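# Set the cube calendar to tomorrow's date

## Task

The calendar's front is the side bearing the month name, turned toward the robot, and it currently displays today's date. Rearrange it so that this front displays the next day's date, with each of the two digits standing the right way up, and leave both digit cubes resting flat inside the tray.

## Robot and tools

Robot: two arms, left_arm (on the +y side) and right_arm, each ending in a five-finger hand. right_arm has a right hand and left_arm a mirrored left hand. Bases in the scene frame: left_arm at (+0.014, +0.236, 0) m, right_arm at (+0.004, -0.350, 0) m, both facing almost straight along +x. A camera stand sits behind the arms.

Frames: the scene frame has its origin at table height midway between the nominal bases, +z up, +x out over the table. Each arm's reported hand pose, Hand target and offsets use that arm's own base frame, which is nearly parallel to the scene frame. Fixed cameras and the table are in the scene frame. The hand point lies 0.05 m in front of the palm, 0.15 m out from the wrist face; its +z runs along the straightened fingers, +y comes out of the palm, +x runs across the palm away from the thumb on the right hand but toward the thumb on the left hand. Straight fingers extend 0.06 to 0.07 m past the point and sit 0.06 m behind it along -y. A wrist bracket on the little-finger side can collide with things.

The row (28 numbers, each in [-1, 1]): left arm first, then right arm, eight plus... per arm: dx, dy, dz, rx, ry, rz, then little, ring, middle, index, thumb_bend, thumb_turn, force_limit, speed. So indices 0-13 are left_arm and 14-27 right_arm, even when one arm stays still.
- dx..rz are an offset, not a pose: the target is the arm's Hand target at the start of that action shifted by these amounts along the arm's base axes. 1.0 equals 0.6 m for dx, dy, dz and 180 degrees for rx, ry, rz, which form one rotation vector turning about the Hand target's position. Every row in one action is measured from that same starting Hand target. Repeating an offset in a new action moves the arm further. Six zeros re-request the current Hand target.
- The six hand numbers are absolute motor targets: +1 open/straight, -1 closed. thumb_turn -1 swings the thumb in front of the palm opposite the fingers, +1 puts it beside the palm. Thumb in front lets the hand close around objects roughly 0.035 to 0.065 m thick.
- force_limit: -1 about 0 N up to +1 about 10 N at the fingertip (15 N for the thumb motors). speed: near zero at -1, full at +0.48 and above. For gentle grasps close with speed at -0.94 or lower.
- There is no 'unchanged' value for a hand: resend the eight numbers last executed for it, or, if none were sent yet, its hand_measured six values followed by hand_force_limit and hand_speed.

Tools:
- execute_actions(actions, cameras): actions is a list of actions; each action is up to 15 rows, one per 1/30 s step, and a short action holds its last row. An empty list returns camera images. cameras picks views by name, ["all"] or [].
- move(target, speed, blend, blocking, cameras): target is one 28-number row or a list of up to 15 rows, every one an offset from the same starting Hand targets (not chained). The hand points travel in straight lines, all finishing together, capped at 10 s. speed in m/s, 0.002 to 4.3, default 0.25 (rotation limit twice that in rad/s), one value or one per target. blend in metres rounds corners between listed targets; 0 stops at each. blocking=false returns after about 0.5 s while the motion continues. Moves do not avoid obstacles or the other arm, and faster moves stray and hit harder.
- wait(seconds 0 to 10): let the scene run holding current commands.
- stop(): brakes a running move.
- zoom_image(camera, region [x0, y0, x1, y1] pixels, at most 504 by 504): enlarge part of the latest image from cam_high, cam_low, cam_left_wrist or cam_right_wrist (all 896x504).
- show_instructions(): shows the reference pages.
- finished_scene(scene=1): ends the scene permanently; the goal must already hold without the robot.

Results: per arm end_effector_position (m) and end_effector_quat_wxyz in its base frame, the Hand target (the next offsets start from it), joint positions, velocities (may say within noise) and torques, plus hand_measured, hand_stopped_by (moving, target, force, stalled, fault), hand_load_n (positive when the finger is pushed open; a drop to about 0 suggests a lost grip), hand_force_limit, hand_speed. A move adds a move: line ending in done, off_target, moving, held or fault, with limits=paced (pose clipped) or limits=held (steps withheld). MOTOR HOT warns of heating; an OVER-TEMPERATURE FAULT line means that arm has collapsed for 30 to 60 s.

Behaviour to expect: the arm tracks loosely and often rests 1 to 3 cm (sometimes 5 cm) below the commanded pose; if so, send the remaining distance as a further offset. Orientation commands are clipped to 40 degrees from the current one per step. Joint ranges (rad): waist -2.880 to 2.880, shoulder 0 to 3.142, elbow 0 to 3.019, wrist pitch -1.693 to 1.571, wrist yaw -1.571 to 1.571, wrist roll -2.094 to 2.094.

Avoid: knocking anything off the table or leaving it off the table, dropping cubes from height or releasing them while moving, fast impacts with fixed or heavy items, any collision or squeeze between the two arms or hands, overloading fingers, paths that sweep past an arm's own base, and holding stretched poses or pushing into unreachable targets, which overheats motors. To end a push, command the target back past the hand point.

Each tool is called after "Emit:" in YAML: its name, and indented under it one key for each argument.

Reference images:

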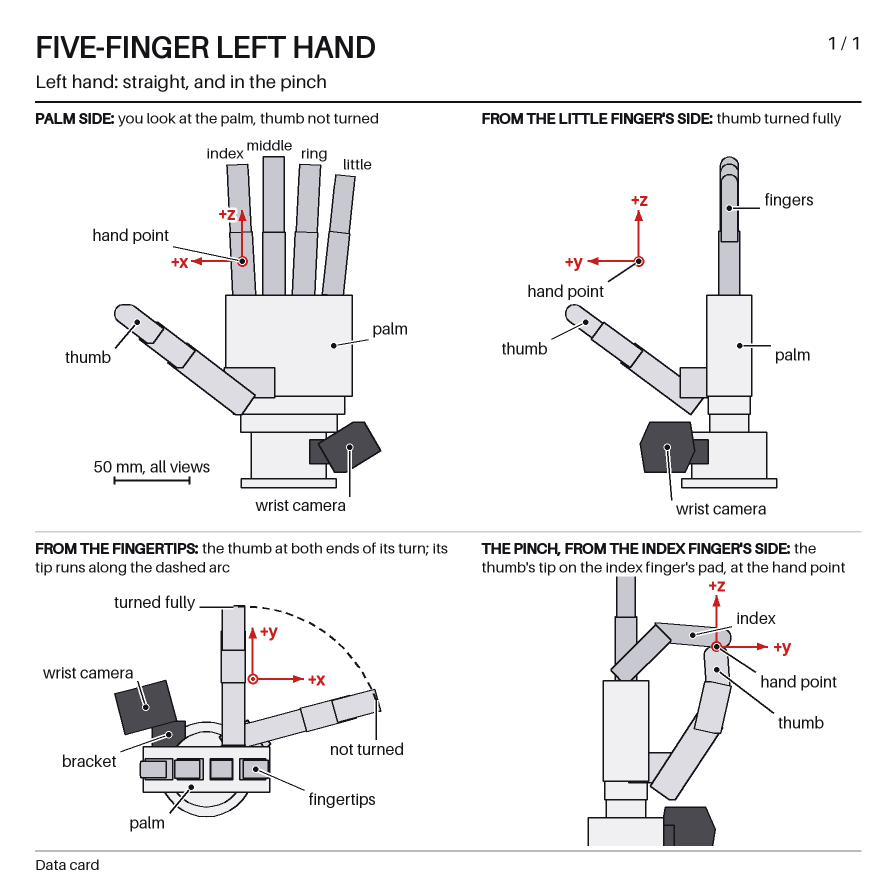

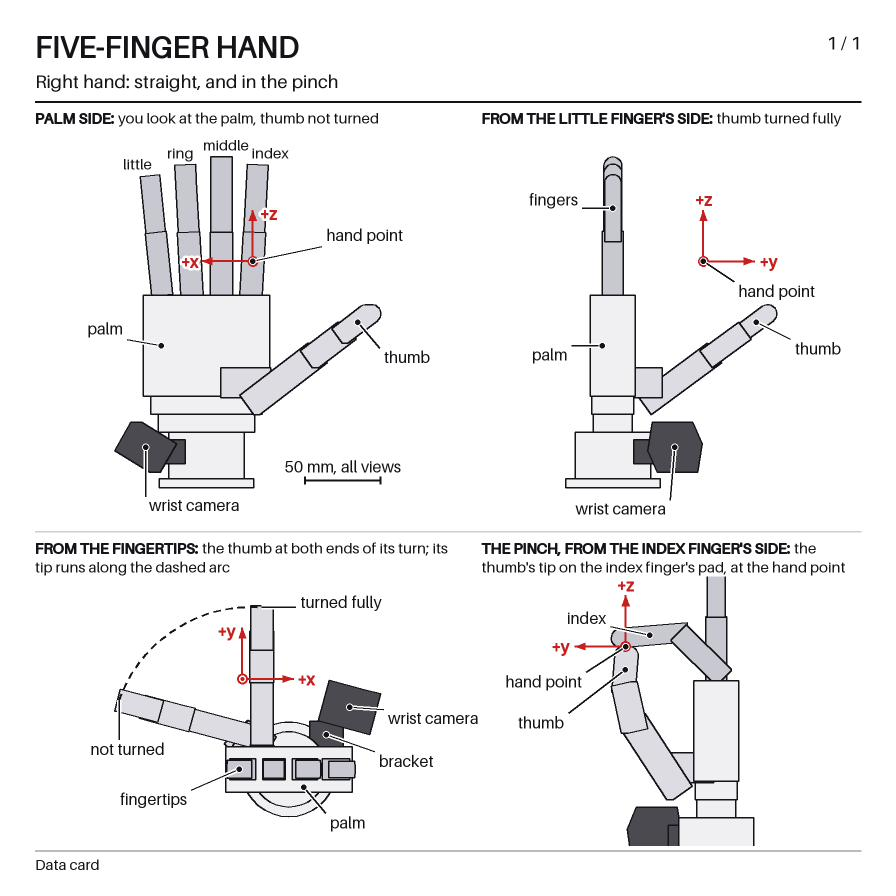

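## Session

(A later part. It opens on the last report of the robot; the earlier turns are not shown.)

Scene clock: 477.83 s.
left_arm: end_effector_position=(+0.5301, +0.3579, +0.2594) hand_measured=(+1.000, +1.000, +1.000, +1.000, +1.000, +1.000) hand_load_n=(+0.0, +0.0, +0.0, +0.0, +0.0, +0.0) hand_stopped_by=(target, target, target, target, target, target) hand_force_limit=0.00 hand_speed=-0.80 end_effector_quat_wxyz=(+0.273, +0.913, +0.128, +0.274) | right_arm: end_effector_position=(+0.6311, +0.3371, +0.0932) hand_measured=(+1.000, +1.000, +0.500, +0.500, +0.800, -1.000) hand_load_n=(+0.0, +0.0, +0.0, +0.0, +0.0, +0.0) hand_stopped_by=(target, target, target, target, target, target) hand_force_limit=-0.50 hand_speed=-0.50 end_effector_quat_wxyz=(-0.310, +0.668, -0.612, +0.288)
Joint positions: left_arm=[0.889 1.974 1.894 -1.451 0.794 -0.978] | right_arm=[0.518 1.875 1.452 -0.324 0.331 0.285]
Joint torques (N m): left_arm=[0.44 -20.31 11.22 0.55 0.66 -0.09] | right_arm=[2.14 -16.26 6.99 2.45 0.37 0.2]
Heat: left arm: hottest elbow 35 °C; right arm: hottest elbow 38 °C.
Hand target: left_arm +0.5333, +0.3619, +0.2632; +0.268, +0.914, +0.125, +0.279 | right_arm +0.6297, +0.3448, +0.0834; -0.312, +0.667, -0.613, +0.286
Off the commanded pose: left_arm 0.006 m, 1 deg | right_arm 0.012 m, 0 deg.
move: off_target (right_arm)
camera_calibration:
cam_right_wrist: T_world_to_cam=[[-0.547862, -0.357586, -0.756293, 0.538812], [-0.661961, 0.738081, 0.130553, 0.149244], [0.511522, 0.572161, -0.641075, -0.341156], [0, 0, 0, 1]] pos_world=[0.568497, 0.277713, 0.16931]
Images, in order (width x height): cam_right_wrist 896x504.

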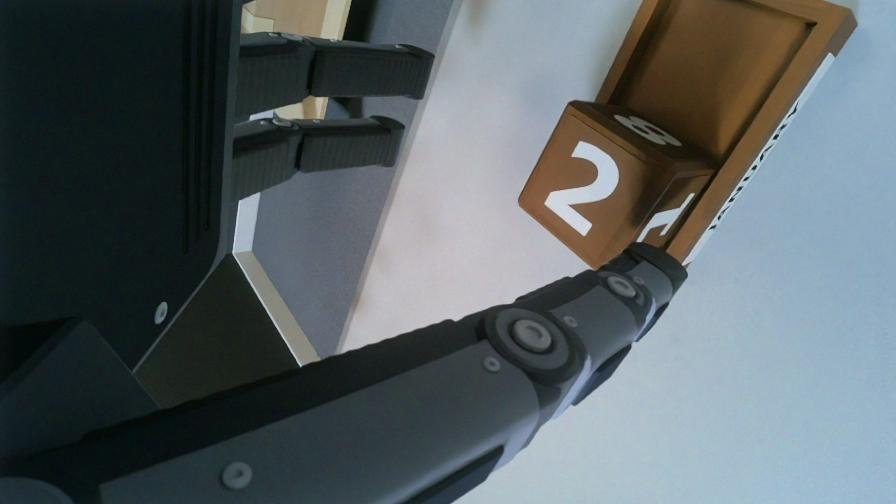

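Emit:
move:
  target: [0,0,0,0,0,0,1,1,1,1,1,1,0,-0.8,-0.021,-0.008,0.004,0,0,0,1,1,0.5,0.5,0.8,-1,-0.5,-0.5]
  speed: 0.1
  cameras: ["cam_right_wrist"]

Emit:
zoom_image:
  camera: "cam_right_wrist"
  region: [400, 40, 760, 340]

Scene clock: 508.07 s.
left_arm: end_effector_position=(+0.5301, +0.3579, +0.2594) hand_measured=(+1.000, +1.000, +1.000, +1.000, +1.000, +1.000) hand_load_n=(+0.0, +0.0, +0.0, +0.0, +0.0, +0.0) hand_stopped_by=(target, target, target, target, target, target) hand_force_limit=0.00 hand_speed=-0.80 end_effector_quat_wxyz=(+0.273, +0.913, +0.128, +0.274) | right_arm: end_effector_position=(+0.6174, +0.3320, +0.0730) hand_measured=(+1.000, +1.000, +0.500, +0.500, +0.800, -1.000) hand_load_n=(+0.0, +0.0, +0.0, +0.0, +0.0, +0.0) hand_stopped_by=(target, target, target, target, target, target) hand_force_limit=-0.50 hand_speed=-0.50 end_effector_quat_wxyz=(-0.296, +0.675, -0.614, +0.283)
Joint positions: left_arm=[0.889 1.974 1.894 -1.451 0.794 -0.978] | right_arm=[0.522 1.875 1.409 -0.314 0.334 0.287]
Joint torques (N m): left_arm=[0.5 -20.42 11.18 0.64 0.67 -0.1] | right_arm=[2.37 -18.37 6.84 2.74 0.39 0.19]
Heat: left arm: hottest elbow 35 °C; right arm: hottest elbow 34 °C.
Hand target: left_arm +0.5333, +0.3619, +0.2632; +0.268, +0.914, +0.125, +0.279 | right_arm +0.6171, +0.3399, +0.0856; -0.312, +0.667, -0.613, +0.286
Off the commanded pose: left_arm 0.006 m, 1 deg | right_arm 0.015 m, 2 deg.
move: off_target (right_arm)
camera_calibration:
cam_right_wrist: T_world_to_cam=[[-0.568913, -0.369759, -0.734586, 0.529625], [-0.658453, 0.739958, 0.137487, 0.143275], [0.492725, 0.561908, -0.664441, -0.327445], [0, 0, 0, 1]] pos_world=[0.556991, 0.27381, 0.151789]
Images, in order (width x height): cam_right_wrist 896x504.

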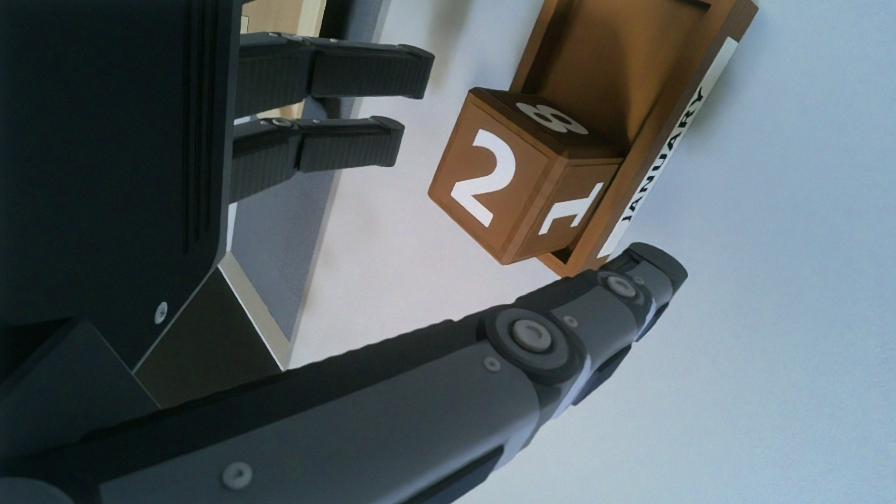

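Scaled by 1.400 from the camera's 896x504 image, which has a finer 1280x720 frame.

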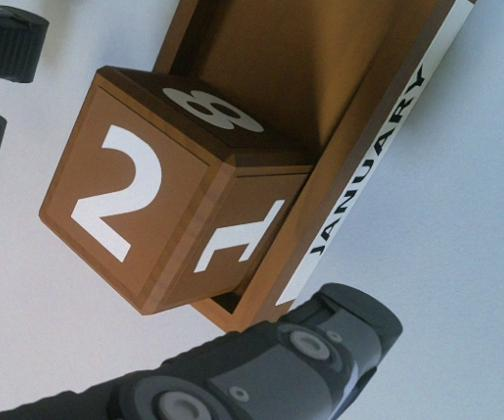

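Emit:
move:
  target: [0,0,0,0,0,0,1,1,1,1,1,1,0,-0.8,0.008,0.001,-0.02,0,0,0,1,1,0.5,0.5,0.8,-1,-0.5,-0.5]
  speed: 0.06
  cameras: ["cam_right_wrist"]

Scene clock: 522.37 s.
left_arm: end_effector_position=(+0.5301, +0.3579, +0.2594) hand_measured=(+1.000, +1.000, +1.000, +1.000, +1.000, +1.000) hand_load_n=(+0.0, +0.5, +0.0, +0.0, +0.0, +0.0) hand_stopped_by=(target, target, target, target, target, target) hand_force_limit=0.00 hand_speed=-0.80 end_effector_quat_wxyz=(+0.273, +0.913, +0.128, +0.274) | right_arm: end_effector_position=(+0.6220, +0.3347, +0.0768) hand_measured=(+1.000, +1.000, +0.500, +0.500, +0.800, -1.000) hand_load_n=(+0.0, +0.0, +0.0, +0.0, +0.0, +0.0) hand_stopped_by=(target, target, target, target, target, target) hand_force_limit=-0.50 hand_speed=-0.50 end_effector_quat_wxyz=(-0.306, +0.670, -0.613, +0.287)
Joint positions: left_arm=[0.889 1.974 1.894 -1.451 0.794 -0.978] | right_arm=[0.522 1.875 1.409 -0.29 0.334 0.288]
Joint torques (N m): left_arm=[0.44 -20.37 11.18 0.54 0.68 -0.1] | right_arm=[2.37 -16.56 6.9 2.44 0.3 0.16]
Heat: left arm: hottest elbow 35 °C; right arm: hottest elbow 34 °C.
Hand target: left_arm +0.5333, +0.3619, +0.2632; +0.268, +0.914, +0.125, +0.279 | right_arm +0.6219, +0.3406, +0.0737; -0.312, +0.667, -0.613, +0.286
Off the commanded pose: left_arm 0.006 m, 1 deg | right_arm 0.007 m, 1 deg.
move: done
camera_calibration:
cam_right_wrist: T_world_to_cam=[[-0.553875, -0.360641, -0.75044, 0.524836], [-0.660963, 0.738556, 0.132906, 0.146166], [0.506311, 0.569626, -0.647438, -0.341079], [0, 0, 0, 1]] pos_world=[0.559996, 0.275613, 0.153604]
Images, in order (width x height): cam_right_wrist 896x504.

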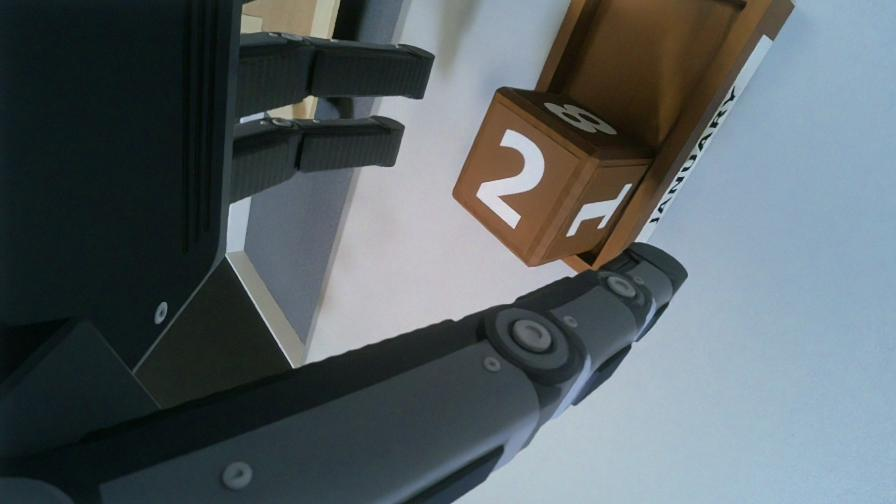

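Emit:
move:
  target: [0,0,0,0,0,0,1,1,1,1,1,1,0,-0.8,-0.002,0,-0.025,0,0,0,1,1,0.5,0.5,0.8,-1,-0.5,-0.5]
  speed: 0.06
  cameras: ["cam_right_wrist"]

Emit:
zoom_image:
  camera: "cam_right_wrist"
  region: [400, 40, 760, 340]

Scene clock: 527.27 s.
left_arm: end_effector_position=(+0.5301, +0.3579, +0.2594) hand_measured=(+1.000, +1.000, +1.000, +1.000, +1.000, +1.000) hand_load_n=(+0.0, +0.0, +0.0, +0.0, +0.0, +0.0) hand_stopped_by=(target, target, target, target, target, target) hand_force_limit=0.00 hand_speed=-0.80 end_effector_quat_wxyz=(+0.273, +0.913, +0.128, +0.274) | right_arm: end_effector_position=(+0.6221, +0.3347, +0.0698) hand_measured=(+1.000, +1.000, +0.500, +0.500, +0.800, -1.000) hand_load_n=(+0.0, +0.0, +0.0, +0.0, +0.0, +0.0) hand_stopped_by=(target, target, target, target, target, target) hand_force_limit=-0.50 hand_speed=-0.50 end_effector_quat_wxyz=(-0.311, +0.668, -0.612, +0.288)
Joint positions: left_arm=[0.889 1.974 1.894 -1.451 0.794 -0.978] | right_arm=[0.522 1.88 1.39 -0.255 0.334 0.288]
Joint torques (N m): left_arm=[0.62 -20.37 11.21 0.64 0.67 -0.1] | right_arm=[2.14 -15.56 6.76 2.61 0.34 0.18]
Heat: left arm: hottest elbow 35 °C; right arm: hottest elbow 34 °C.
Hand target: left_arm +0.5333, +0.3619, +0.2632; +0.268, +0.914, +0.125, +0.279 | right_arm +0.6208, +0.3406, +0.0588; -0.312, +0.667, -0.613, +0.286
Off the commanded pose: left_arm 0.006 m, 1 deg | right_arm 0.013 m, 0 deg.
move: off_target (right_arm)
camera_calibration:
cam_right_wrist: T_world_to_cam=[[-0.546375, -0.356359, -0.757946, 0.514103], [-0.662297, 0.737781, 0.130547, 0.148351], [0.512677, 0.573313, -0.63912, -0.351395], [0, 0, 0, 1]] pos_world=[0.559297, 0.275214, 0.145712]
Images, in order (width x height): cam_right_wrist 896x504.

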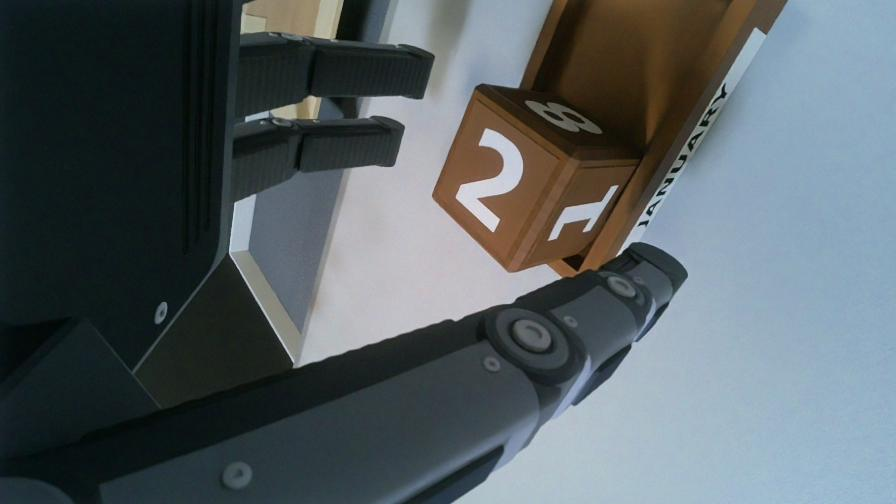

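Scaled by 1.400 from the camera's 896x504 image, which has a finer 1280x720 frame.

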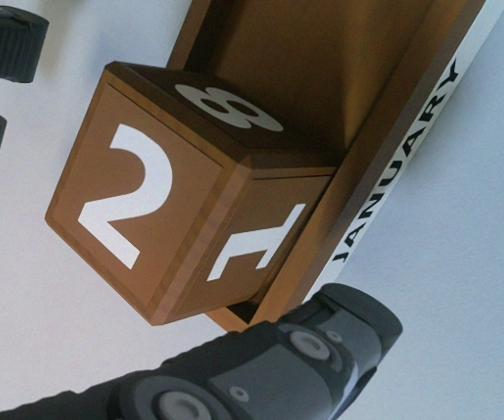

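Emit:
move:
  target: [0,0,0,0,0,0,1,1,1,1,1,1,0,-0.8,0,0,0.005,0,0,0,1,1,-0.15,-0.15,0.1,-1,-0.5,-0.9]
  speed: 0.06
  cameras: ["cam_right_wrist"]

Scene clock: 536.83 s.
left_arm: end_effector_position=(+0.5301, +0.3579, +0.2594) hand_measured=(+1.000, +1.000, +1.000, +1.000, +1.000, +1.000) hand_load_n=(+0.0, +0.0, +0.0, +0.0, +0.0, +0.0) hand_stopped_by=(target, target, target, target, target, target) hand_force_limit=0.00 hand_speed=-0.80 end_effector_quat_wxyz=(+0.273, +0.913, +0.128, +0.274) | right_arm: end_effector_position=(+0.6221, +0.3348, +0.0699) hand_measured=(+1.000, +1.000, +0.000, -0.038, +0.544, -1.000) hand_load_n=(+0.0, +0.0, +2.5, +4.0, +5.5, -1.0) hand_stopped_by=(target, target, force, force, force, target) hand_force_limit=-0.50 hand_speed=-0.90 end_effector_quat_wxyz=(-0.311, +0.668, -0.612, +0.288)
Joint positions: left_arm=[0.889 1.974 1.894 -1.451 0.794 -0.978] | right_arm=[0.522 1.88 1.39 -0.255 0.334 0.288]
Joint torques (N m): left_arm=[0.44 -20.48 11.17 0.55 0.68 -0.08] | right_arm=[1.9 -16.09 7.09 2.26 0.32 0.18]
Heat: left arm: hottest elbow 35 °C; right arm: hottest elbow 33 °C.
Hand target: left_arm +0.5333, +0.3619, +0.2632; +0.268, +0.914, +0.125, +0.279 | right_arm +0.6207, +0.3406, +0.0618; -0.312, +0.667, -0.613, +0.286
Off the commanded pose: left_arm 0.006 m, 1 deg | right_arm 0.010 m, 0 deg.
move: done
camera_calibration:
cam_right_wrist: T_world_to_cam=[[-0.546078, -0.356222, -0.758224, 0.51394], [-0.662397, 0.737702, 0.130482, 0.148438], [0.512863, 0.573499, -0.638804, -0.351596], [0, 0, 0, 1]] pos_world=[0.559297, 0.275214, 0.145712]
Images, in order (width x height): cam_right_wrist 896x504.

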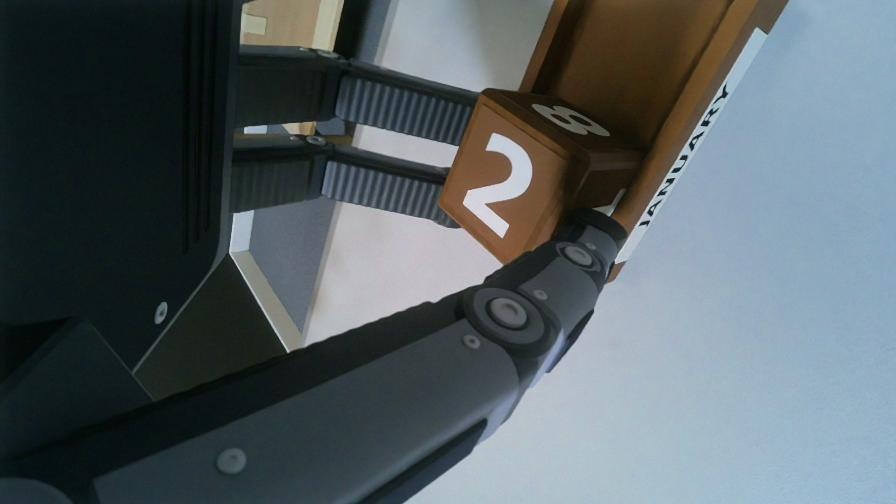

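Emit:
move:
  target: [0,0,0,0,0,0,1,1,1,1,1,1,0,-0.8,0,0,0.15,0,0,0,1,1,-0.15,-0.15,0.1,-1,-0.5,-0.9]
  speed: 0.1
  cameras: ["cam_right_wrist","cam_high"]

Emit:
zoom_image:
  camera: "cam_high"
  region: [310, 170, 400, 260]

Scene clock: 542.97 s.
left_arm: end_effector_position=(+0.5301, +0.3579, +0.2594) hand_measured=(+1.000, +1.000, +1.000, +1.000, +1.000, +1.000) hand_load_n=(+0.0, +0.0, +0.0, +0.0, +0.0, +0.0) hand_stopped_by=(target, target, target, target, target, target) hand_force_limit=0.00 hand_speed=-0.80 end_effector_quat_wxyz=(+0.273, +0.913, +0.128, +0.274) | right_arm: end_effector_position=(+0.6083, +0.3268, +0.1206) hand_measured=(+1.000, +1.000, +0.000, -0.038, +0.544, -1.000) hand_load_n=(+0.0, +0.0, +2.5, +4.0, +5.0, -1.0) hand_stopped_by=(target, target, force, force, force, target) hand_force_limit=-0.50 hand_speed=-0.90 end_effector_quat_wxyz=(-0.289, +0.678, -0.615, +0.281)
Joint positions: left_arm=[0.889 1.974 1.894 -1.451 0.794 -0.978] | right_arm=[0.522 1.806 1.45 -0.44 0.334 0.288]
Joint torques (N m): left_arm=[0.56 -20.54 11.18 0.57 0.67 -0.09] | right_arm=[2.73 -17.2 11.59 1.17 0.33 0.17]
Heat: left arm: hottest elbow 35 °C; right arm: hottest elbow 33 °C.
Hand target: left_arm +0.5333, +0.3619, +0.2632; +0.268, +0.914, +0.125, +0.279 | right_arm +0.6208, +0.3406, +0.1519; -0.312, +0.667, -0.613, +0.286
Off the commanded pose: left_arm 0.006 m, 1 deg | right_arm 0.036 m, 3 deg.
move: off_target (right_arm)
camera_calibration:
cam_right_wrist: T_world_to_cam=[[-0.578786, -0.374645, -0.724326, 0.563889], [-0.656251, 0.741254, 0.140989, 0.132443], [0.484089, 0.556942, -0.674888, -0.280324], [0, 0, 0, 1]] pos_world=[0.548989, 0.269209, 0.20058]
Images, in order (width x height): cam_high 896x504, cam_right_wrist 896x504.

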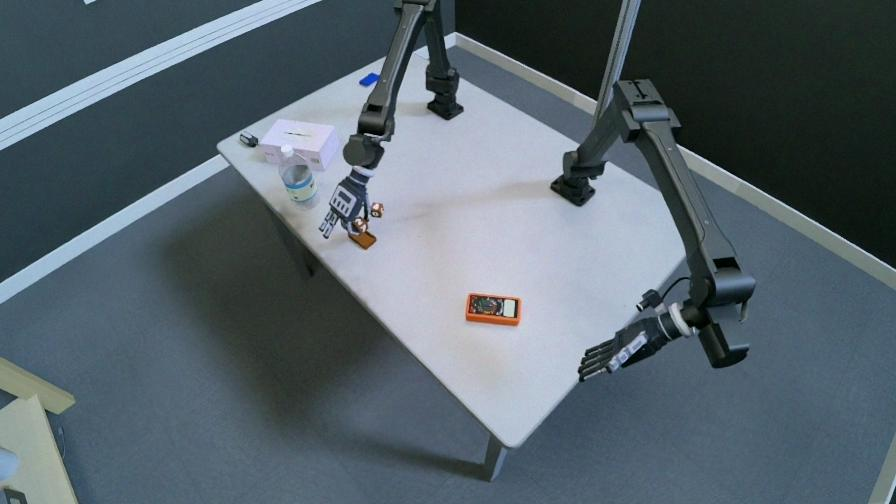

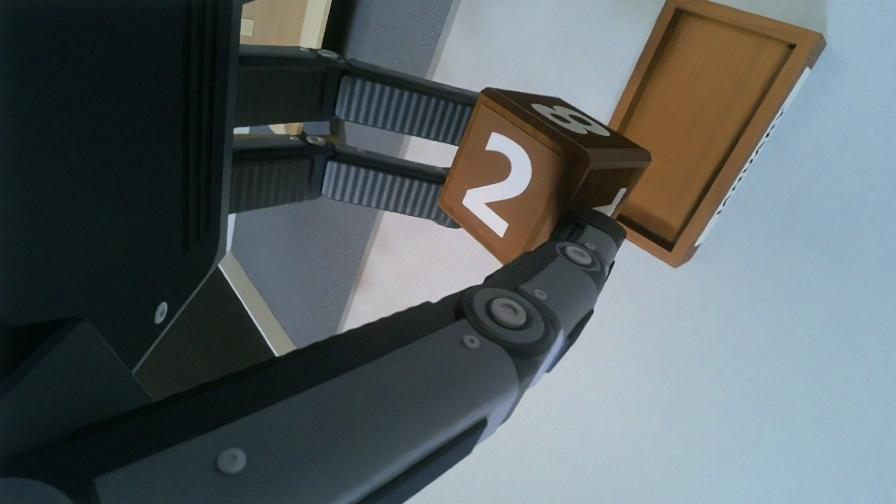

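Scaled by 5.600 from the camera's 896x504 image, which has a finer 1280x720 frame.

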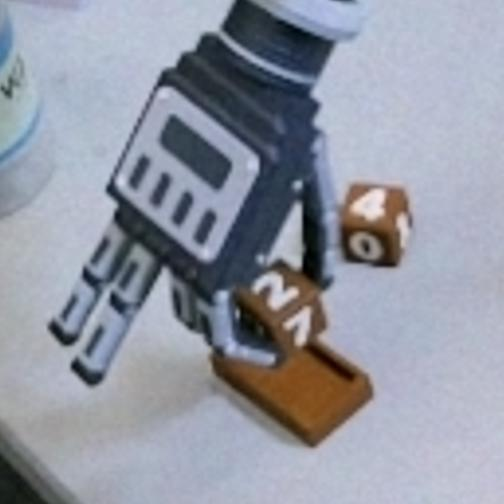

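Emit:
move:
  target:
    - [0,0,0,0,0,0,1,1,1,1,1,1,0,-0.8,-0.05,-0.02,0.15,0,0,0,1,1,-0.15,-0.15,0.1,-1,-0.5,-0.9]
    - [0,0,0,0,0,0,1,1,1,1,1,1,0,-0.8,-0.1,-0.05,0.333,0.0867,-0.4088,0.0710,1,1,-0.15,-0.15,0.1,-1,-0.5,-0.9]
  speed: 0.25
  blend: [0.03,0]
  cameras: ["cam_right_wrist","cam_high","cam_low"]

Emit:
zoom_image:
  camera: "cam_low"
  region: [370, 150, 450, 230]

Scene clock: 556.07 s.
left_arm: end_effector_position=(+0.5301, +0.3579, +0.2594) hand_measured=(+1.000, +1.000, +1.000, +1.000, +1.000, +1.000) hand_load_n=(+0.0, +0.0, +0.0, +0.0, +0.0, +0.0) hand_stopped_by=(target, target, target, target, target, target) hand_force_limit=0.00 hand_speed=-0.80 end_effector_quat_wxyz=(+0.273, +0.913, +0.128, +0.274) | right_arm: end_effector_position=(+0.5572, +0.3158, +0.3531) hand_measured=(+1.000, +1.000, +0.000, -0.038, +0.544, -1.000) hand_load_n=(+0.0, +0.0, +2.5, +3.5, +5.5, -1.0) hand_stopped_by=(target, target, force, force, force, target) hand_force_limit=-0.50 hand_speed=-0.90 end_effector_quat_wxyz=(+0.727, -0.382, +0.267, -0.505)
Joint positions: left_arm=[0.889 1.974 1.894 -1.451 0.794 -0.978] | right_arm=[0.519 1.598 0.861 1.344 0.136 -0.091]
Joint torques (N m): left_arm=[0.38 -20.6 11.19 0.57 0.68 -0.09] | right_arm=[1.08 -10.29 6.27 2.62 -0.16 -0.03]
Heat: left arm: hottest elbow 35 °C; right arm: hottest elbow 34 °C.
Hand target: left_arm +0.5333, +0.3619, +0.2632; +0.268, +0.914, +0.125, +0.279 | right_arm +0.5607, +0.3105, +0.3517; +0.724, -0.378, +0.263, -0.513
Off the commanded pose: left_arm 0.006 m, 1 deg | right_arm 0.006 m, 1 deg.
move: done
camera_calibration:
cam_right_wrist: T_world_to_cam=[[0.644965, -0.0846516, -0.759509, -0.0624291], [-0.547959, 0.641531, -0.536822, 0.284659], [0.532692, 0.762412, 0.36738, -0.55246], [0, 0, 0, 1]] pos_world=[0.490537, 0.2333, 0.308358]
Images, in order (width x height): cam_high 896x504, cam_low 896x504, cam_right_wrist 896x504.

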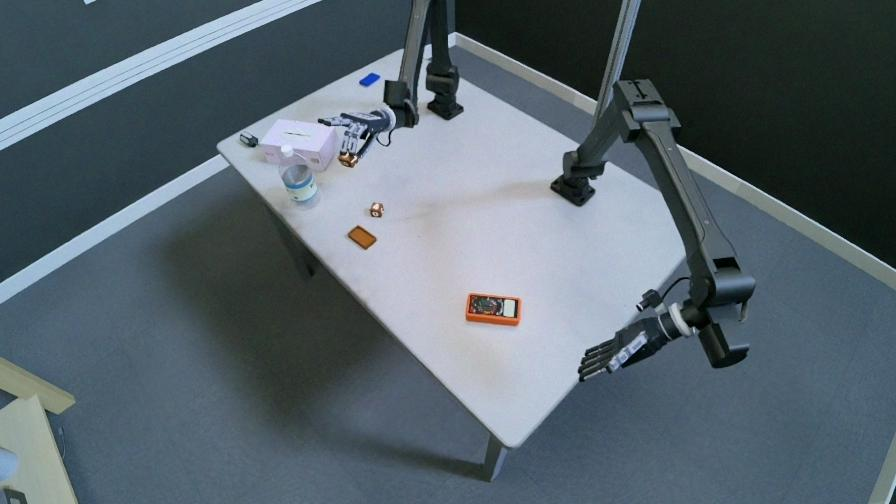

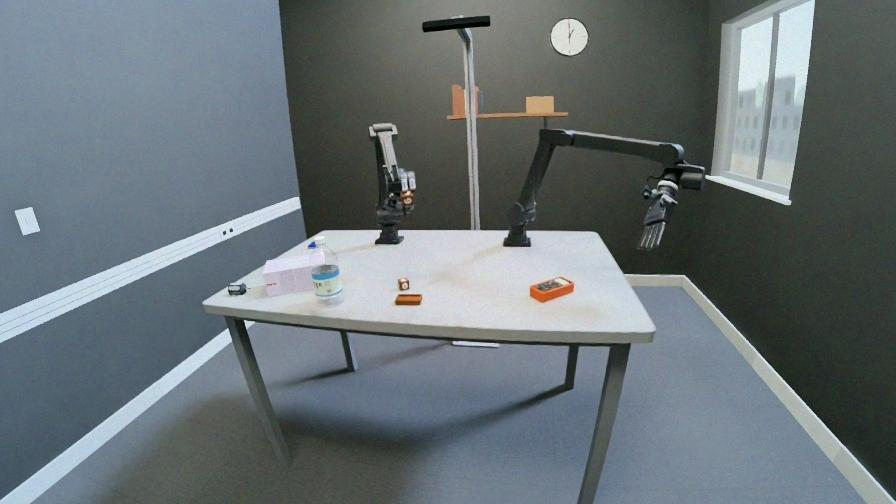

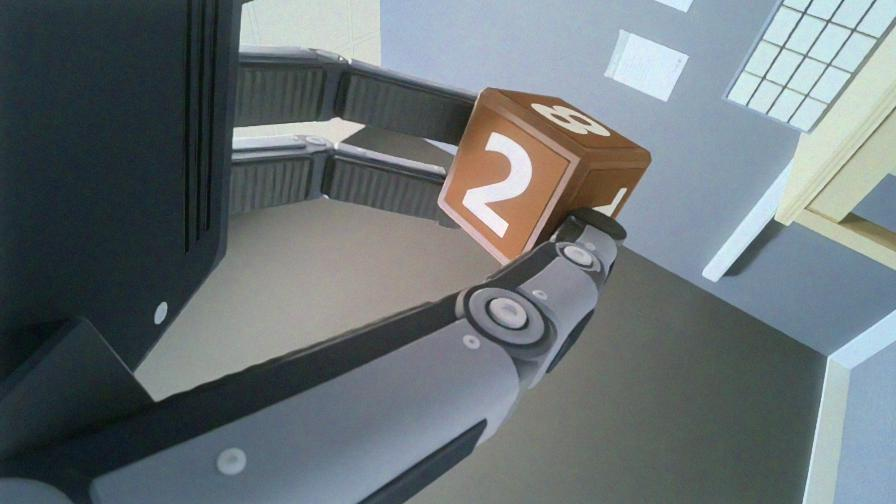

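Scaled by 6.300 from the camera's 896x504 image, which has a finer 1280x720 frame.

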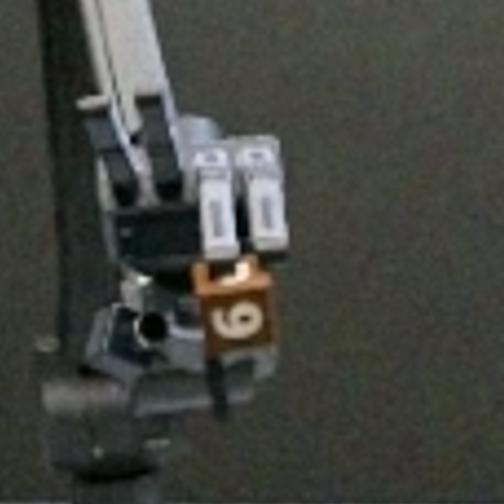

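Emit:
zoom_image:
  camera: "cam_low"
  region: [390, 180, 425, 215]

Scaled by 14.400 from the camera's 896x504 image, which has a finer 1280x720 frame.

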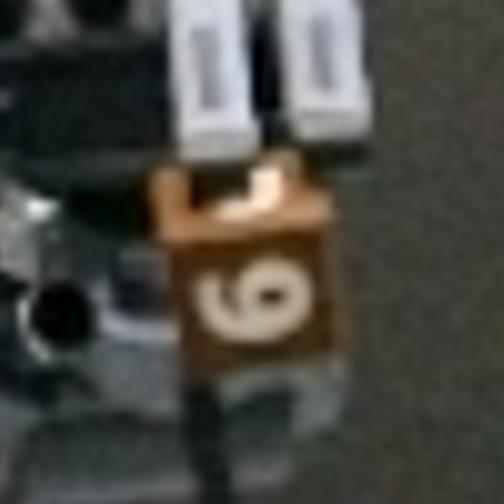

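Emit:
zoom_image:
  camera: "cam_low"
  region: [400, 190, 416, 208]

Emit:
zoom_image:
  camera: "cam_high"
  region: [330, 140, 370, 180]

Scaled by 28.000 from the camera's 896x504 image, which has a finer 1280x720 frame.

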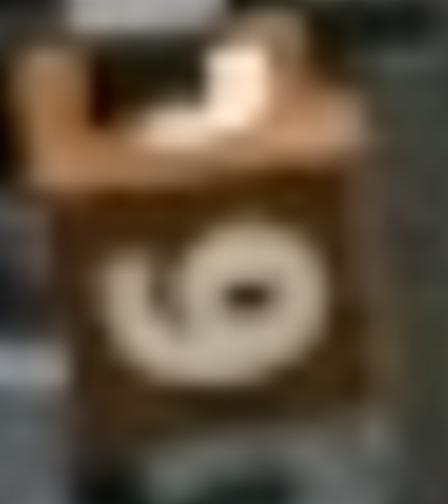

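Scaled by 12.600 from the camera's 896x504 image, which has a finer 1280x720 frame.

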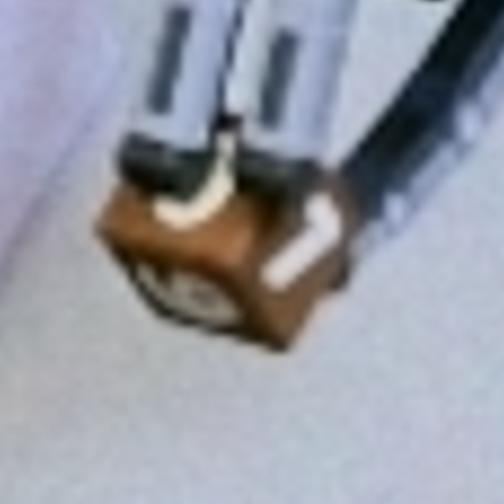

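Emit:
move:
  target:
    - [0,0,0,0,0,0,1,1,1,1,1,1,0,-0.8,-0.1012,-0.1842,-0.1195,-0.0694,0.4137,-0.094,1,1,-0.15,-0.15,0.1,-1,-0.5,-0.9]
    - [0,0,0,0,0,0,1,1,1,1,1,1,0,-0.8,-0.1145,-0.28,-0.2528,-0.3102,0.3824,-0.3721,1,1,-0.15,-0.15,0.1,-1,-0.5,-0.9]
  speed: 0.3
  blend: [0.05,0]
  cameras: ["cam_right_wrist","cam_high","cam_low"]

Emit:
zoom_image:
  camera: "cam_high"
  region: [300, 120, 420, 240]

Emit:
zoom_image:
  camera: "cam_low"
  region: [340, 190, 440, 310]

Scene clock: 642.50 s.
left_arm: end_effector_position=(+0.5301, +0.3579, +0.2594) hand_measured=(+1.000, +1.000, +1.000, +1.000, +1.000, +1.000) hand_load_n=(+0.0, +0.0, +0.0, +0.0, -0.5, +0.0) hand_stopped_by=(target, target, target, target, target, target) hand_force_limit=0.00 hand_speed=-0.80 end_effector_quat_wxyz=(+0.273, +0.913, +0.128, +0.274) | right_arm: end_effector_position=(+0.4806, +0.1299, +0.1872) hand_measured=(+1.000, +1.000, +0.000, -0.038, +0.544, -1.000) hand_load_n=(-0.5, +0.0, +2.5, +4.0, +5.0, -1.0) hand_stopped_by=(target, target, force, force, force, target) hand_force_limit=-0.50 hand_speed=-0.90 end_effector_quat_wxyz=(+0.151, +0.652, -0.488, +0.560)
Joint positions: left_arm=[0.889 1.974 1.894 -1.451 0.794 -0.978] | right_arm=[0.611 1.683 1.344 -1.077 1.233 0.215]
Joint torques (N m): left_arm=[0.56 -20.72 11.17 0.55 0.67 -0.09] | right_arm=[2.43 -12.16 10.65 -0.28 1.01 0.17]
Heat: left arm: hottest elbow 36 °C; right arm: hottest elbow 33 °C.
Hand target: left_arm +0.5333, +0.3619, +0.2632; +0.268, +0.914, +0.125, +0.279 | right_arm +0.4920, +0.1425, +0.2000; +0.136, +0.645, -0.494, +0.566
Off the commanded pose: left_arm 0.006 m, 1 deg | right_arm 0.021 m, 2 deg.
move: off_target (right_arm)
camera_calibration:
cam_right_wrist: T_world_to_cam=[[-0.771389, -0.631413, -0.0792284, 0.469611], [-0.461532, 0.640823, -0.613461, 0.245892], [0.438119, -0.436651, -0.785741, 0.108061], [0, 0, 0, 1]] pos_world=[0.428395, 0.18613, 0.27296]
Images, in order (width x height): cam_high 896x504, cam_low 896x504, cam_right_wrist 896x504.

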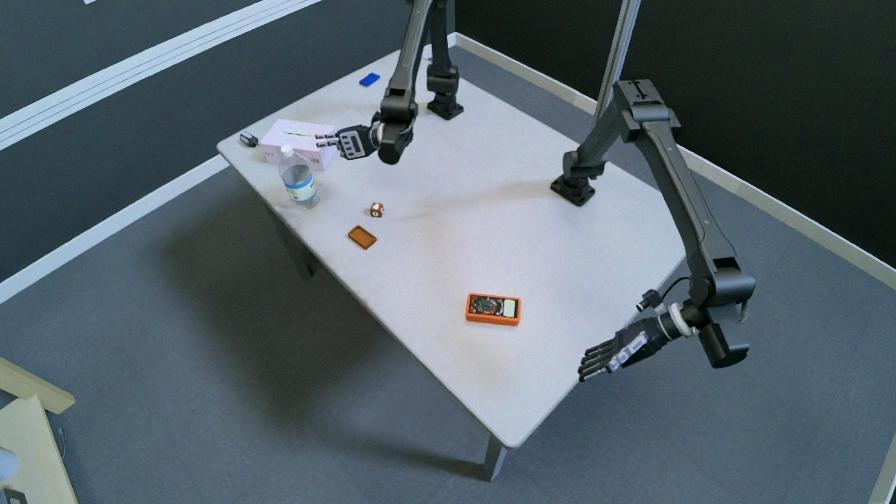

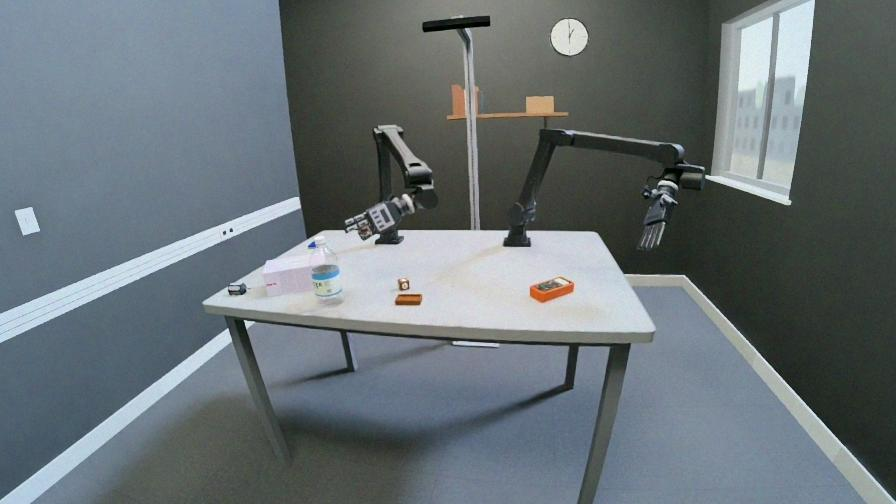

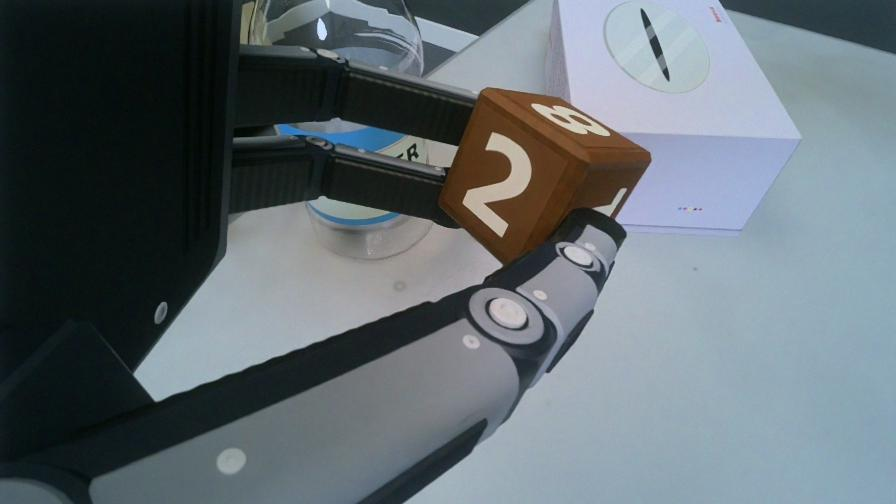

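Scaled by 4.200 from the camera's 896x504 image, which has a finer 1280x720 frame.

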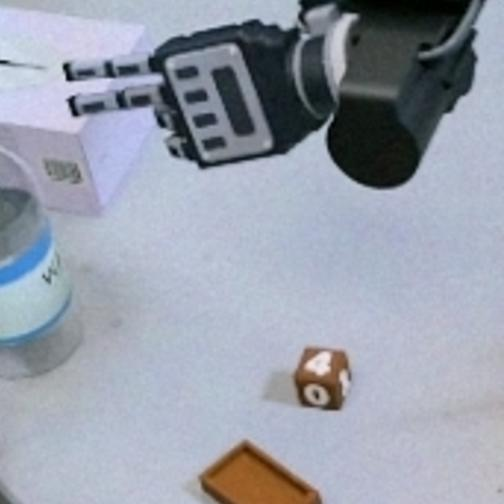

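Scaled by 4.200 from the camera's 896x504 image, which has a finer 1280x720 frame.

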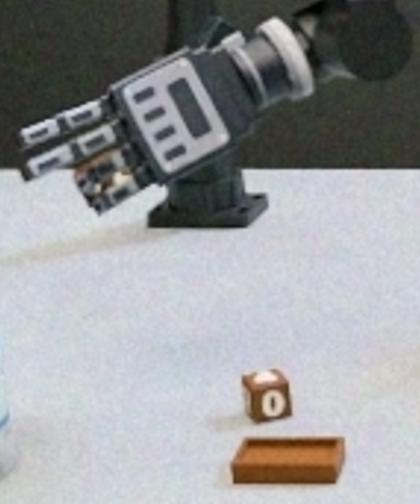

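Emit:
move:
  target: [0,0,0,0,0,0,1,1,1,1,1,1,0,-0.8,0,0,-0.2,0,0,0,1,1,-0.15,-0.15,0.1,-1,-0.5,-0.9]
  speed: 0.12
  cameras: ["cam_right_wrist","cam_high","cam_low"]

Emit:
zoom_image:
  camera: "cam_low"
  region: [340, 220, 420, 300]

Scene clock: 656.43 s.
left_arm: end_effector_position=(+0.5301, +0.3579, +0.2594) hand_measured=(+1.000, +1.000, +1.000, +1.000, +1.000, +1.000) hand_load_n=(+0.0, +0.0, +0.0, +0.0, +0.0, +0.0) hand_stopped_by=(target, target, target, target, target, target) hand_force_limit=0.00 hand_speed=-0.80 end_effector_quat_wxyz=(+0.273, +0.913, +0.128, +0.274) | right_arm: end_effector_position=(+0.4927, +0.1385, +0.0850) hand_measured=(+1.000, +1.000, +0.000, -0.038, +0.544, -1.000) hand_load_n=(+0.0, +0.0, +2.5, +4.0, +5.5, -0.5) hand_stopped_by=(target, target, force, force, force, target) hand_force_limit=-0.50 hand_speed=-0.90 end_effector_quat_wxyz=(+0.139, +0.645, -0.497, +0.564)
Joint positions: left_arm=[0.889 1.974 1.894 -1.451 0.794 -0.978] | right_arm=[0.611 1.825 1.245 -0.814 1.233 0.229]
Joint torques (N m): left_arm=[0.56 -20.78 11.18 0.58 0.68 -0.09] | right_arm=[2.2 -13.16 5.7 1.09 1.05 0.06]
Heat: left arm: hottest elbow 36 °C; right arm: hottest elbow 33 °C.
Hand target: left_arm +0.5333, +0.3619, +0.2632; +0.268, +0.914, +0.125, +0.279 | right_arm +0.4921, +0.1425, +0.0801; +0.136, +0.645, -0.494, +0.566
Off the commanded pose: left_arm 0.006 m, 1 deg | right_arm 0.006 m, 1 deg.
move: done
camera_calibration:
cam_right_wrist: T_world_to_cam=[[-0.771501, -0.625916, -0.114085, 0.478484], [-0.440915, 0.655268, -0.613366, 0.171031], [0.458672, -0.422911, -0.781516, 0.0137966], [0, 0, 0, 1]] pos_world=[0.438233, 0.193254, 0.170275]
Images, in order (width x height): cam_high 896x504, cam_low 896x504, cam_right_wrist 896x504.

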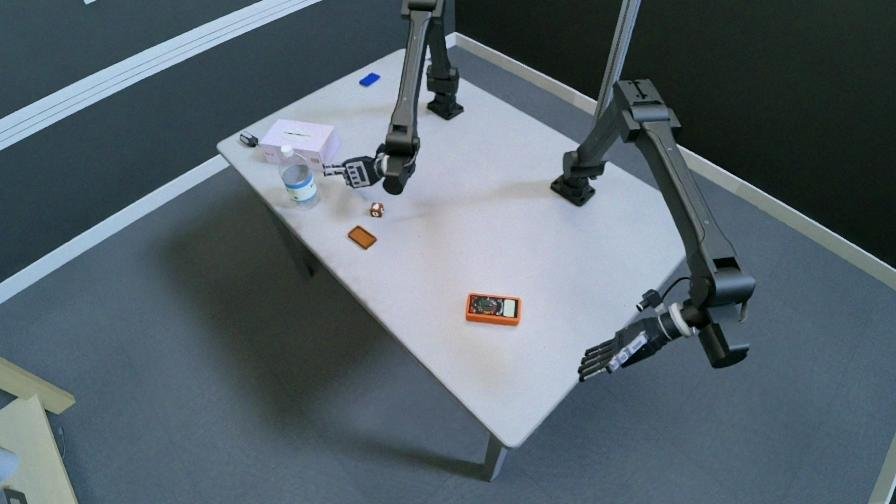

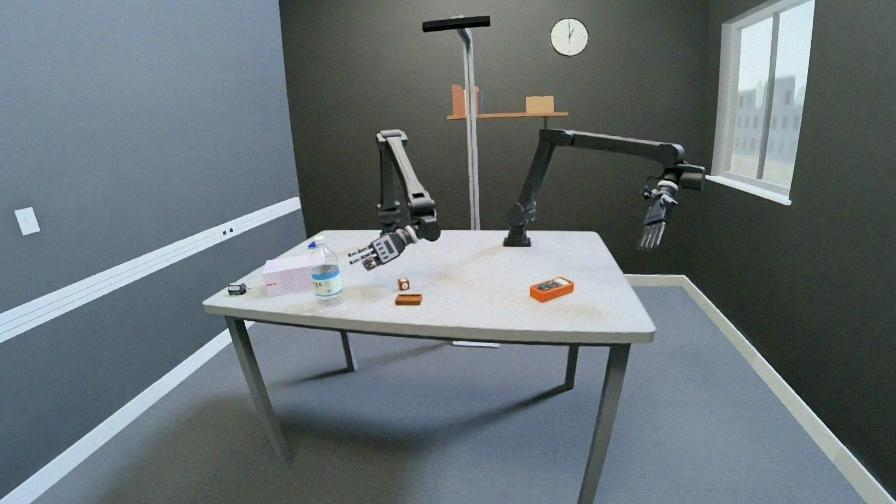

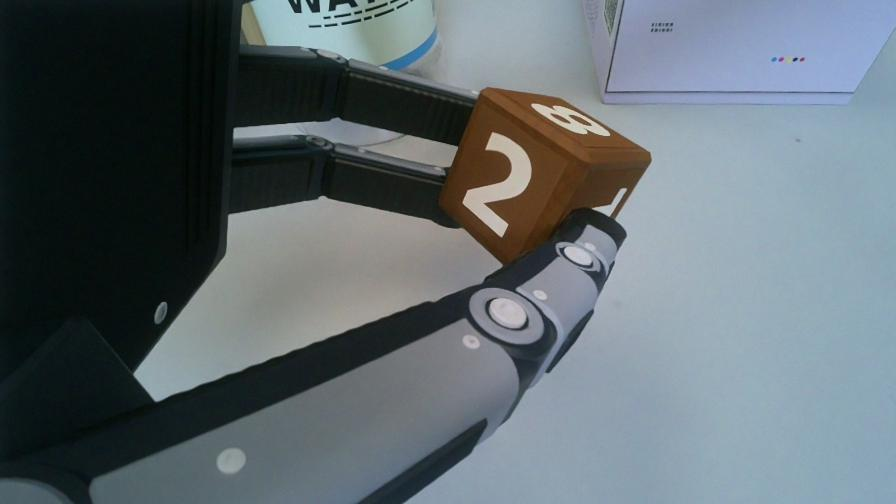

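Scaled by 6.300 from the camera's 896x504 image, which has a finer 1280x720 frame.

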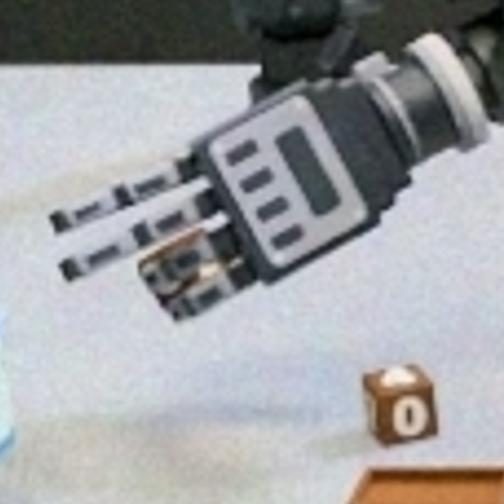

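Emit:
move:
  target: [0,0,0,0,0,0,1,1,1,1,1,1,0,-0.8,0,0,-0.06,0,0,0,1,1,-0.15,-0.15,0.1,-1,-0.5,-0.9]
  speed: 0.08
  cameras: ["cam_right_wrist","cam_low"]

Emit:
zoom_image:
  camera: "cam_low"
  region: [340, 220, 420, 300]

Scene clock: 660.27 s.
left_arm: end_effector_position=(+0.5301, +0.3579, +0.2594) hand_measured=(+1.000, +1.000, +1.000, +1.000, +1.000, +1.000) hand_load_n=(+0.0, +0.0, +0.0, +0.0, +0.0, +0.0) hand_stopped_by=(target, target, target, target, target, target) hand_force_limit=0.00 hand_speed=-0.80 end_effector_quat_wxyz=(+0.273, +0.913, +0.128, +0.274) | right_arm: end_effector_position=(+0.4928, +0.1386, +0.0488) hand_measured=(+1.000, +1.000, +0.000, -0.038, +0.544, -1.000) hand_load_n=(+0.0, +0.0, +2.0, +3.5, +5.0, -1.0) hand_stopped_by=(target, target, force, force, force, target) hand_force_limit=-0.50 hand_speed=-0.90 end_effector_quat_wxyz=(+0.139, +0.645, -0.497, +0.564)
Joint positions: left_arm=[0.889 1.974 1.894 -1.451 0.794 -0.978] | right_arm=[0.611 1.881 1.215 -0.728 1.233 0.229]
Joint torques (N m): left_arm=[0.32 -20.6 11.18 0.44 0.66 -0.07] | right_arm=[2.2 -13.92 5.3 0.9 0.98 0.06]
Heat: left arm: hottest elbow 36 °C; right arm: hottest elbow 33 °C.
Hand target: left_arm +0.5333, +0.3619, +0.2632; +0.268, +0.914, +0.125, +0.279 | right_arm +0.4920, +0.1425, +0.0440; +0.136, +0.645, -0.494, +0.566
Off the commanded pose: left_arm 0.006 m, 1 deg | right_arm 0.006 m, 1 deg.
move: done
camera_calibration:
cam_right_wrist: T_world_to_cam=[[-0.77157, -0.625906, -0.113673, 0.474466], [-0.441083, 0.655134, -0.613389, 0.148908], [0.458395, -0.423133, -0.781558, -0.0143279], [0, 0, 0, 1]] pos_world=[0.438332, 0.193354, 0.134075]
Images, in order (width x height): cam_low 896x504, cam_right_wrist 896x504.

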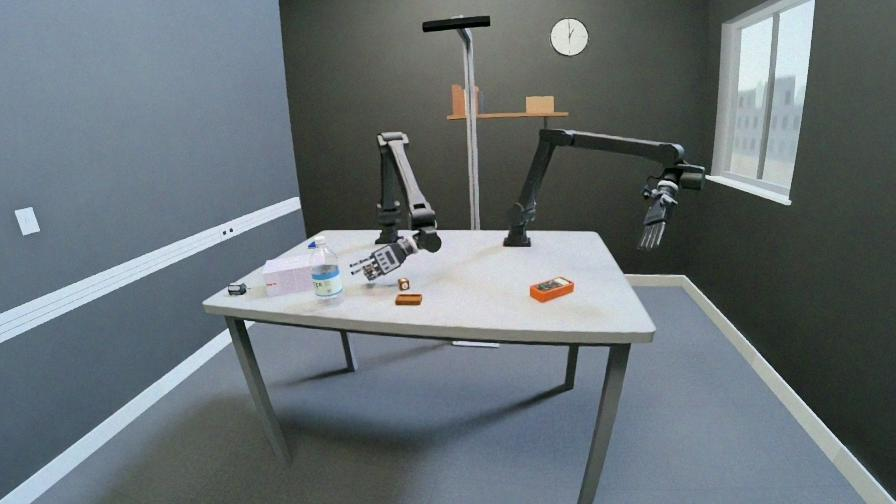

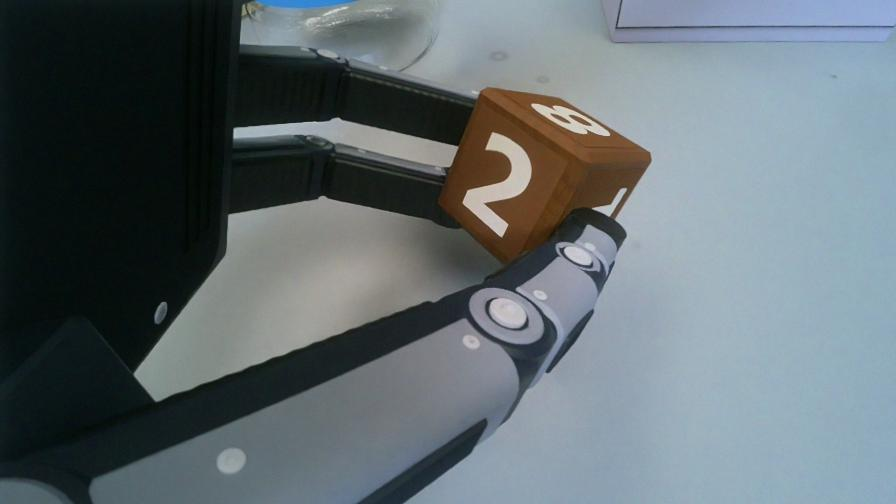

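Scaled by 6.300 from the camera's 896x504 image, which has a finer 1280x720 frame.

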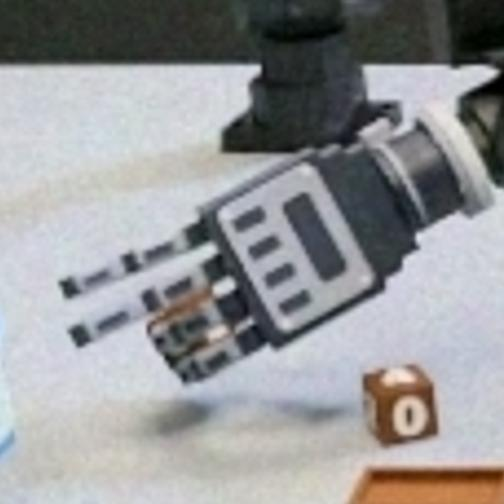

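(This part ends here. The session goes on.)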